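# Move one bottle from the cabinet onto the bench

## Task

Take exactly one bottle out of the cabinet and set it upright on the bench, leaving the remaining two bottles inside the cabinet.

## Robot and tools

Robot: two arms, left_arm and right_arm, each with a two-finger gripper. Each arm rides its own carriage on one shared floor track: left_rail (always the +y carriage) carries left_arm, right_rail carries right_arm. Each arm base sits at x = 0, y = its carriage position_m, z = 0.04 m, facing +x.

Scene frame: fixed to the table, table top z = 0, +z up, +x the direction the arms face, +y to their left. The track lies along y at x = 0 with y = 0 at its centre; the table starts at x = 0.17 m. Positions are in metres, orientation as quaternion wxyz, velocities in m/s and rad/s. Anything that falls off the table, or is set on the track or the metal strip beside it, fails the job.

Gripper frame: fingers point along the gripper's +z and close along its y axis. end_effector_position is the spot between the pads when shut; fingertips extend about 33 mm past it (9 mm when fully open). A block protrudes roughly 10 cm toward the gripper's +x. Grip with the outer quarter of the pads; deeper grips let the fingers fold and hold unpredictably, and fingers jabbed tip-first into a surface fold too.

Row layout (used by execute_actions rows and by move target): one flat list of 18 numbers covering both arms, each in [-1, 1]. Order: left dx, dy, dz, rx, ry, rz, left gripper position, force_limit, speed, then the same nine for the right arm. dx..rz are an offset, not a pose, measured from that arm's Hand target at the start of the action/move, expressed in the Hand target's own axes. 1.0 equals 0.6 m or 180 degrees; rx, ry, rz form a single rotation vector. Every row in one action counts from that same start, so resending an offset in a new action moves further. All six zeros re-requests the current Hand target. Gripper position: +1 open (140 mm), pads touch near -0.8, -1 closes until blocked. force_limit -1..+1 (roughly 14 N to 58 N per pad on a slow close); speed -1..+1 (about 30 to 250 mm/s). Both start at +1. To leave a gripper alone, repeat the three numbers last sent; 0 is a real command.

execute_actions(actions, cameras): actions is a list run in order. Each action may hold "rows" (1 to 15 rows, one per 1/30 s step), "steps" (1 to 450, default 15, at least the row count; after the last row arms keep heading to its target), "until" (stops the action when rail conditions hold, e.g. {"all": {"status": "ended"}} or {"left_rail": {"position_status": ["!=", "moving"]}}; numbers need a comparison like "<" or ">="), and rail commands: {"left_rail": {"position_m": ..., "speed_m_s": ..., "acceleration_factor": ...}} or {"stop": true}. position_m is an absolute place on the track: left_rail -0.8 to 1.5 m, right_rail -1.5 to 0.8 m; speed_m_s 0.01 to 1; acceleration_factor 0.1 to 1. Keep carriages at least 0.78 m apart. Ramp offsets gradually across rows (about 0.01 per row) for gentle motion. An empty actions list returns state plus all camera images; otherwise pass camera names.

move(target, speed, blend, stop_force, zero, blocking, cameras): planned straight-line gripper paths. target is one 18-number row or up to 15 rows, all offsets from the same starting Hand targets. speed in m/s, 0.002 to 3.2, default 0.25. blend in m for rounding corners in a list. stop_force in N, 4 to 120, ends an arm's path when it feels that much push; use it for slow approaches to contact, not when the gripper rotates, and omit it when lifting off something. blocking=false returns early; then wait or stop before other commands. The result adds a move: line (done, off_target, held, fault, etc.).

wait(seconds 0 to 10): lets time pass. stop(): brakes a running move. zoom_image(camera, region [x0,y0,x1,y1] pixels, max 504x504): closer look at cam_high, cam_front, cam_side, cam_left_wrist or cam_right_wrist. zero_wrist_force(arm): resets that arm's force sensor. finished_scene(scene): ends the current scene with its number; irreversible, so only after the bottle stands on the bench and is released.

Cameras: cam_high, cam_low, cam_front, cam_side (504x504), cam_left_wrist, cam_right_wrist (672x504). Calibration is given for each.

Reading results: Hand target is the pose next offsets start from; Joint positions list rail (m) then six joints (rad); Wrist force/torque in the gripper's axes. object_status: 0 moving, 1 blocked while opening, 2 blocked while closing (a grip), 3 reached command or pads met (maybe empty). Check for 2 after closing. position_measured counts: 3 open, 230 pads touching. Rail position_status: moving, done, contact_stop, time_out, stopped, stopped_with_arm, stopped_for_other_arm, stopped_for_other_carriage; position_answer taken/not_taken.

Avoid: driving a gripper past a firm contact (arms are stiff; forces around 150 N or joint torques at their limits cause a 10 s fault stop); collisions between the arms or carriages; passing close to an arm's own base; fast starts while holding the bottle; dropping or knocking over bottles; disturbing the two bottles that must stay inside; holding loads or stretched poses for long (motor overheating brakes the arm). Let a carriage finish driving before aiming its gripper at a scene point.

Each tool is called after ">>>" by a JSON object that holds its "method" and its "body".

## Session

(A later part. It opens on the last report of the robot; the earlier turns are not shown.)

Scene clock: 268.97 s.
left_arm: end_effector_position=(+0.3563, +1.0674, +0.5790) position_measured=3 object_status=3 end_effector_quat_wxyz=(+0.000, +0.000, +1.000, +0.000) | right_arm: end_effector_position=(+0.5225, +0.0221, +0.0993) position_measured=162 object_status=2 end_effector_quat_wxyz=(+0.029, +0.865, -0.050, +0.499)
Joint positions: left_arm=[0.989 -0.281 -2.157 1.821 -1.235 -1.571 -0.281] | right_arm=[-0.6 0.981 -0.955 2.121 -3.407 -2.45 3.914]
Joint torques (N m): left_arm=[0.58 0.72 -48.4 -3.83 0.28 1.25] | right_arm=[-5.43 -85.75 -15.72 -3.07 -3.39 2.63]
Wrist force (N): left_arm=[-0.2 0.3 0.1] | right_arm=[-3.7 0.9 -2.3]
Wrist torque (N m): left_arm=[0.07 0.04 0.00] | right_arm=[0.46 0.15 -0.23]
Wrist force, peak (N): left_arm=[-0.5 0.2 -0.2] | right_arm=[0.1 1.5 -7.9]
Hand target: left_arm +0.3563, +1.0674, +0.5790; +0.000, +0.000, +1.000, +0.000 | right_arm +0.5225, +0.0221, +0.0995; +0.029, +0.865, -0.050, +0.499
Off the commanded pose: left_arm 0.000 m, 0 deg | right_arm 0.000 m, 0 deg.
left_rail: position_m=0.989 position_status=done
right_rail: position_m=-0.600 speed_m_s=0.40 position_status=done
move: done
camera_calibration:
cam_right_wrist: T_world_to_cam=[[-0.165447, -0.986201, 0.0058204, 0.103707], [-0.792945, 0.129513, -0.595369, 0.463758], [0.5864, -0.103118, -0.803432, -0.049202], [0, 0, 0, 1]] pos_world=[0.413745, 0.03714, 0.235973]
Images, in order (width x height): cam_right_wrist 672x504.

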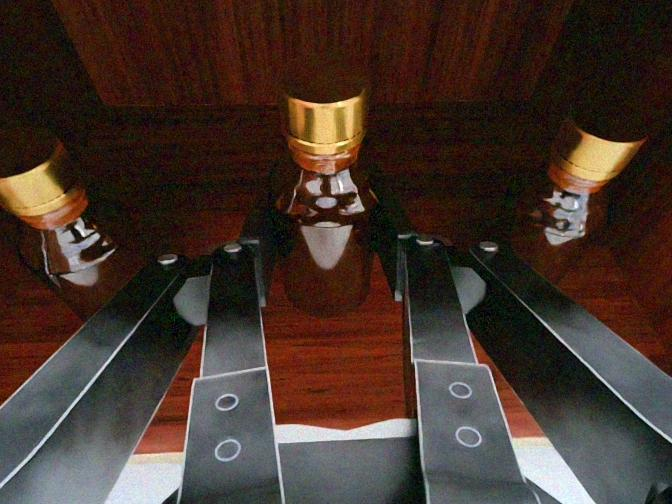

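>>> {"method": "move", "body": {"target": [0,0,0,0,0,0,1,1,1,-0.1583,0,-0.2742,0,0,0,-1,-0.4,-1], "speed": 0.12}}

>>> {"method": "execute_actions", "body": {"actions": [{"right_rail": {"position_m": -0.9, "speed_m_s": 0.3, "acceleration_factor": 0.3}, "rows": [[0,0,0,0,0,0,1,1,1,0,0,0,0,0,0,-1,-0.4,-1]], "steps": 240, "until": {"right_rail": {"position_status": ["!=", "moving"]}}}], "cameras": ["cam_right_wrist", "cam_side", "cam_front"]}}

Scene clock: 276.07 s.
left_arm: end_effector_position=(+0.3563, +1.0674, +0.5790) position_measured=3 object_status=3 end_effector_quat_wxyz=(+0.000, +0.000, +1.000, +0.000) | right_arm: end_effector_position=(+0.3339, +0.0440, +0.0995) position_measured=162 object_status=2 end_effector_quat_wxyz=(+0.029, +0.865, -0.050, +0.499)
Joint positions: left_arm=[0.989 -0.281 -2.157 1.821 -1.235 -1.571 -0.281] | right_arm=[-0.6 1.251 -1.045 2.19 -3.054 -2.583 4.32]
Joint torques (N m): left_arm=[1.34 0.46 -48.24 -3.93 0.07 1.37] | right_arm=[8.69 -83.4 -32.87 -2.59 -5.45 1.9]
Wrist force (N): left_arm=[-0.1 -0.1 0.2] | right_arm=[-3.6 0.8 -2.2]
Wrist torque (N m): left_arm=[-0.03 0.04 0.00] | right_arm=[0.44 0.13 -0.35]
Wrist force, peak (N): left_arm=[-0.3 0.3 -0.5] | right_arm=[-4.0 1.0 -3.3]
Hand target: left_arm +0.3563, +1.0674, +0.5790; +0.000, +0.000, +1.000, +0.000 | right_arm +0.3338, +0.0440, +0.0995; +0.029, +0.865, -0.050, +0.499
Off the commanded pose: left_arm 0.000 m, 0 deg | right_arm 0.000 m, 0 deg.
left_rail: position_m=0.989 position_status=done
right_rail: position_m=-0.600 speed_m_s=0.40 position_status=done
move: done

Scene clock: 278.83 s.
left_arm: end_effector_position=(+0.3563, +1.0674, +0.5790) position_measured=3 object_status=3 end_effector_quat_wxyz=(+0.000, +0.000, +1.000, +0.000) | right_arm: end_effector_position=(+0.3338, -0.2560, +0.0995) position_measured=162 object_status=2 end_effector_quat_wxyz=(+0.029, +0.865, -0.050, +0.499)
Joint positions: left_arm=[0.989 -0.281 -2.157 1.821 -1.235 -1.571 -0.281] | right_arm=[-0.9 1.251 -1.045 2.19 -3.054 -2.583 4.32]
Joint torques (N m): left_arm=[-0.34 1.51 -47.91 -3.95 0.35 1.53] | right_arm=[6.01 -78.67 -18.97 -3.5 -4.53 2.28]
Wrist force (N): left_arm=[-0.2 0.0 0.0] | right_arm=[-3.3 1.0 -2.0]
Wrist torque (N m): left_arm=[-0.01 0.05 0.01] | right_arm=[0.48 0.07 -0.35]
Wrist force, peak (N): left_arm=[-0.2 0.6 -0.2] | right_arm=[-3.8 1.4 -2.1]
Hand target: left_arm +0.3563, +1.0674, +0.5790; +0.000, +0.000, +1.000, +0.000 | right_arm +0.3338, -0.2560, +0.0995; +0.029, +0.865, -0.050, +0.499
Off the commanded pose: left_arm 0.000 m, 0 deg | right_arm 0.000 m, 0 deg.
left_rail: position_m=0.989 position_status=done
right_rail: position_m=-0.900 speed_m_s=0.30 position_status=done
camera_calibration:
cam_right_wrist: T_world_to_cam=[[-0.165526, -0.986189, 0.00576181, -0.201741], [-0.792929, 0.12961, -0.59537, 0.350226], [0.5864, -0.103118, -0.803431, 0.0328549], [0, 0, 0, 1]] pos_world=[0.225045, -0.24096, 0.236073]
Images, in order (width x height): cam_front 504x504, cam_side 504x504, cam_right_wrist 672x504.

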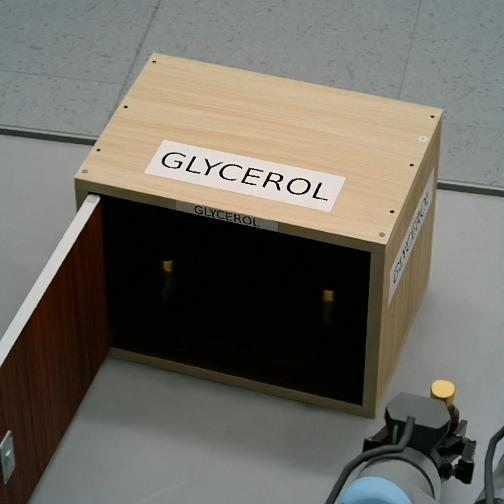

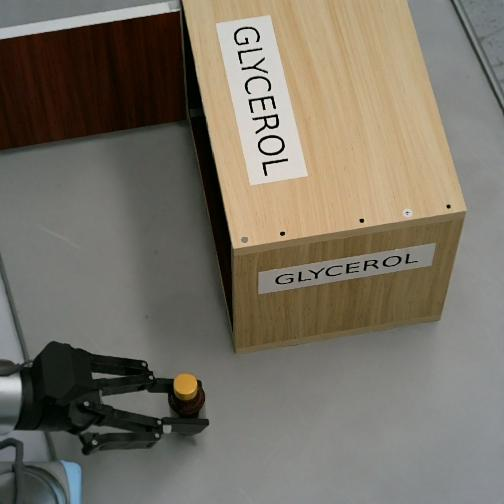

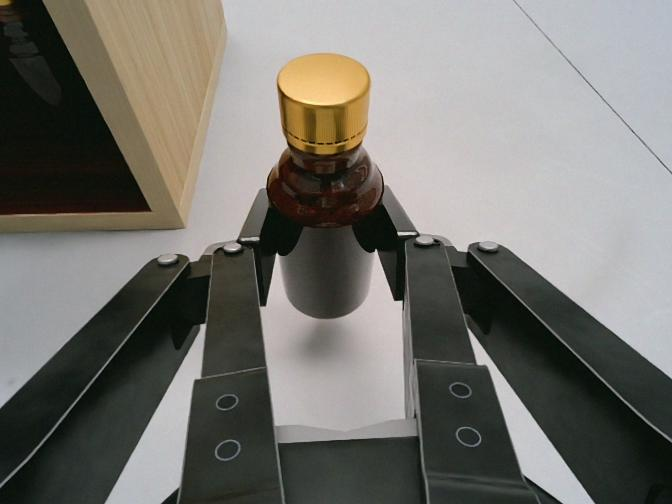

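>>> {"method": "move", "body": {"target": [0,0,0,0,0,0,1,1,1,-0.0577,0,0.0333,0,0,0,-1,-0.4,-1], "speed": 0.1}}

>>> {"method": "move", "body": {"target": [0,0,0,0,0,0,1,1,1,-0.0217,0,0.0125,0,0,0,-1,-0.4,-1], "speed": 0.01, "stop_force": 5, "cameras": ["cam_right_wrist", "cam_side"]}}

Scene clock: 283.00 s.
left_arm: end_effector_position=(+0.3563, +1.0674, +0.5790) position_measured=3 object_status=3 end_effector_quat_wxyz=(+0.000, +0.000, +1.000, +0.000) | right_arm: end_effector_position=(+0.3338, -0.2560, +0.0596) position_measured=162 object_status=2 end_effector_quat_wxyz=(+0.029, +0.865, -0.050, +0.499)
Joint positions: left_arm=[0.989 -0.281 -2.157 1.821 -1.235 -1.571 -0.281] | right_arm=[-0.9 1.251 -0.971 2.189 -3.126 -2.583 4.32]
Joint torques (N m): left_arm=[-0.04 1.5 -48.47 -4 0.36 1.86] | right_arm=[1.8 -55.43 -29.71 -7.58 -3.79 -1.97]
Wrist force (N): left_arm=[-0.4 0.0 0.1] | right_arm=[-3.4 0.8 -2.2]
Wrist torque (N m): left_arm=[-0.01 0.10 0.00] | right_arm=[0.44 0.08 -0.25]
Wrist force, peak (N): left_arm=[-0.5 0.3 -0.2] | right_arm=[-4.3 0.6 -2.1]
Hand target: left_arm +0.3563, +1.0674, +0.5790; +0.000, +0.000, +1.000, +0.000 | right_arm +0.3338, -0.2560, +0.0595; +0.029, +0.865, -0.050, +0.499
Off the commanded pose: left_arm 0.000 m, 0 deg | right_arm 0.000 m, 0 deg.
left_rail: position_m=0.989 position_status=done
right_rail: position_m=-0.900 speed_m_s=0.30 position_status=done
move: done

Scene clock: 285.00 s.
left_arm: end_effector_position=(+0.3563, +1.0674, +0.5790) position_measured=3 object_status=3 end_effector_quat_wxyz=(+0.000, +0.000, +1.000, +0.000) | right_arm: end_effector_position=(+0.3338, -0.2560, +0.0516) position_measured=162 object_status=2 end_effector_quat_wxyz=(+0.029, +0.865, -0.050, +0.499)
Joint positions: left_arm=[0.989 -0.281 -2.157 1.821 -1.235 -1.571 -0.281] | right_arm=[-0.9 1.251 -0.956 2.188 -3.14 -2.583 4.32]
Joint torques (N m): left_arm=[0.15 0.39 -48.06 -3.94 0.29 1.47] | right_arm=[-3.12 -83.58 -11.79 -2.84 -2.17 0.2]
Wrist force (N): left_arm=[-0.1 -0.1 0.2] | right_arm=[-0.1 -0.2 -3.5]
Wrist torque (N m): left_arm=[-0.02 0.03 0.00] | right_arm=[0.33 0.07 -0.17]
Wrist force, peak (N): left_arm=[-0.3 0.4 -0.4] | right_arm=[8.2 1.2 -8.7]
Hand target: left_arm +0.3563, +1.0674, +0.5790; +0.000, +0.000, +1.000, +0.000 | right_arm +0.3338, -0.2560, +0.0516; +0.029, +0.865, -0.050, +0.499 (not the last commanded pose)
Off the commanded pose: left_arm 0.000 m, 0 deg | right_arm 0.007 m, 0 deg.
left_rail: position_m=0.989 position_status=done
right_rail: position_m=-0.900 speed_m_s=0.30 position_status=done
move: contact (right_arm)
camera_calibration:
cam_right_wrist: T_world_to_cam=[[-0.165522, -0.986189, 0.00578552, -0.201471], [-0.792978, 0.129601, -0.595306, 0.321705], [0.586334, -0.103124, -0.803479, -0.00560728], [0, 0, 0, 1]] pos_world=[0.225045, -0.24096, 0.188173]
Images, in order (width x height): cam_side 504x504, cam_right_wrist 672x504.

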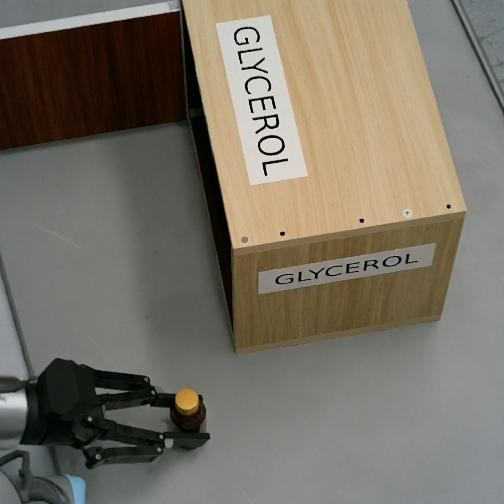

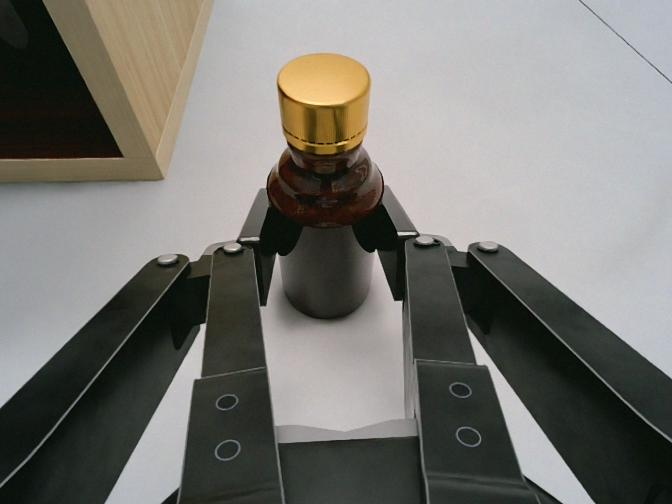

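>>> {"method": "execute_actions", "body": {"actions": [{"rows": [[0,0,0,0,0,0,1,1,1,0,0,0,0,0,0,0.25,-1,-1]], "steps": 55}], "cameras": ["cam_right_wrist"]}}

>>> {"method": "move", "body": {"target": [0,0,0,0,0,0,1,1,1,0.2309,0,-0.1333,0,0,0,0.25,-1,-1], "speed": 0.15, "cameras": ["cam_right_wrist", "cam_side", "cam_front"]}}

Scene clock: 291.97 s.
left_arm: end_effector_position=(+0.3563, +1.0674, +0.5790) position_measured=3 object_status=3 end_effector_quat_wxyz=(+0.000, +0.000, +1.000, +0.000) | right_arm: end_effector_position=(+0.3338, -0.2560, +0.0516) position_measured=98 object_status=3 end_effector_quat_wxyz=(+0.029, +0.865, -0.050, +0.499)
Joint positions: left_arm=[0.989 -0.281 -2.157 1.821 -1.235 -1.571 -0.281] | right_arm=[-0.9 1.251 -0.956 2.188 -3.14 -2.583 4.32]
Joint torques (N m): left_arm=[-0.6 0.31 -47.64 -3.69 0.44 1.7] | right_arm=[1.8 -83.01 -13.6 -6.34 -3.09 -1.76]
Wrist force (N): left_arm=[-0.1 0.2 0.2] | right_arm=[-0.9 -0.1 -3.6]
Wrist torque (N m): left_arm=[0.05 0.02 0.00] | right_arm=[0.23 0.06 -0.25]
Wrist force, peak (N): left_arm=[-0.4 0.4 -0.3] | right_arm=[-0.5 -0.2 -4.1]
Hand target: left_arm +0.3563, +1.0674, +0.5790; +0.000, +0.000, +1.000, +0.000 | right_arm +0.3338, -0.2560, +0.0516; +0.029, +0.865, -0.050, +0.499
Off the commanded pose: left_arm 0.000 m, 0 deg | right_arm 0.000 m, 0 deg.
left_rail: position_m=0.989 position_status=done
right_rail: position_m=-0.900 speed_m_s=0.30 position_status=done
camera_calibration:
cam_right_wrist: T_world_to_cam=[[-0.165526, -0.986189, 0.00576181, -0.201465], [-0.792929, 0.12961, -0.59537, 0.321708], [0.5864, -0.103118, -0.803431, -0.00562951], [0, 0, 0, 1]] pos_world=[0.225045, -0.24096, 0.188173]
Images, in order (width x height): cam_right_wrist 672x504.

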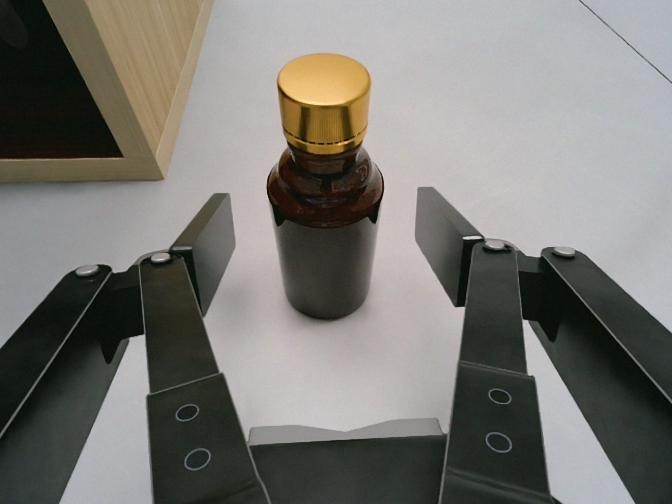

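Scene clock: 293.70 s.
left_arm: end_effector_position=(+0.3563, +1.0674, +0.5790) position_measured=3 object_status=3 end_effector_quat_wxyz=(+0.000, +0.000, +1.000, +0.000) | right_arm: end_effector_position=(+0.3338, -0.2560, +0.2115) position_measured=98 object_status=3 end_effector_quat_wxyz=(+0.029, +0.865, -0.050, +0.499)
Joint positions: left_arm=[0.989 -0.281 -2.157 1.821 -1.235 -1.571 -0.281] | right_arm=[-0.9 1.251 -1.237 2.165 -2.837 -2.583 4.32]
Joint torques (N m): left_arm=[0.07 1 -48.41 -3.5 0.41 1.8] | right_arm=[9.45 -72.84 -40.17 -2.4 -0.49 2.4]
Wrist force (N): left_arm=[-0.3 0.2 0.0] | right_arm=[-1.2 0.0 -3.3]
Wrist torque (N m): left_arm=[0.04 0.08 0.01] | right_arm=[0.25 0.14 -0.35]
Wrist force, peak (N): left_arm=[-0.4 0.2 0.0] | right_arm=[-0.2 0.1 -4.3]
Hand target: left_arm +0.3563, +1.0674, +0.5790; +0.000, +0.000, +1.000, +0.000 | right_arm +0.3338, -0.2560, +0.2115; +0.029, +0.865, -0.050, +0.499
Off the commanded pose: left_arm 0.000 m, 0 deg | right_arm 0.000 m, 0 deg.
left_rail: position_m=0.989 position_status=done
right_rail: position_m=-0.900 speed_m_s=0.30 position_status=done
move: done
camera_calibration:
cam_right_wrist: T_world_to_cam=[[-0.165526, -0.986189, 0.00576181, -0.202387], [-0.792929, 0.12961, -0.59537, 0.416907], [0.5864, -0.103118, -0.803431, 0.122839], [0, 0, 0, 1]] pos_world=[0.225045, -0.24096, 0.348073]
Images, in order (width x height): cam_front 504x504, cam_side 504x504, cam_right_wrist 672x504.

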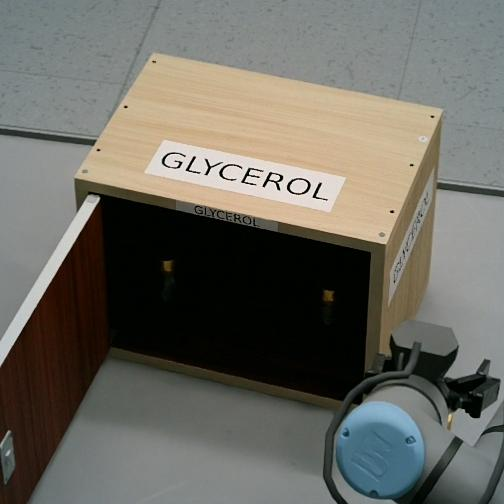

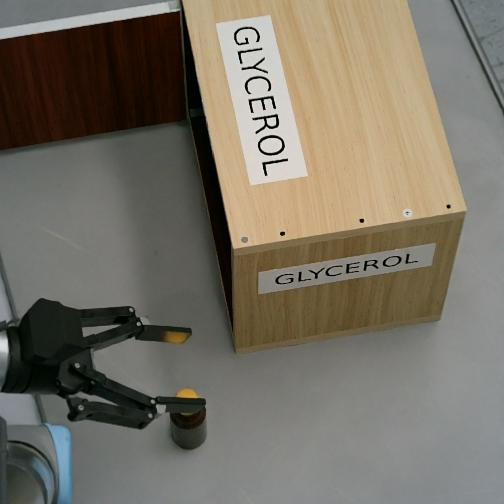

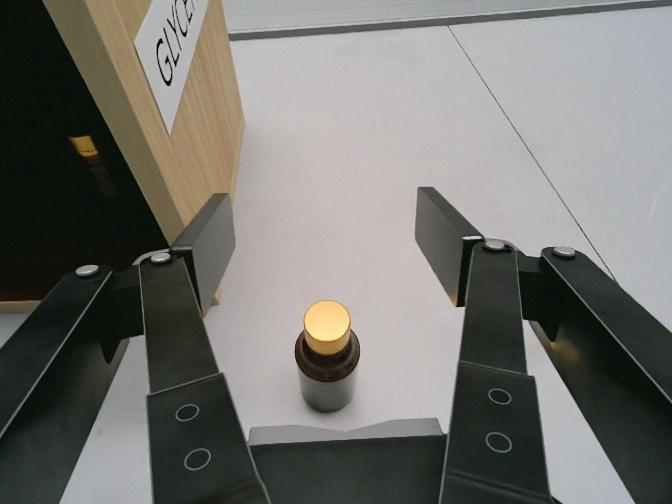

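Bottle is standing on the bench and the other two are still in the cabinet.

>>> {"method": "finished_scene", "body": {"scene": 2}}

The scene is finished: the task was done.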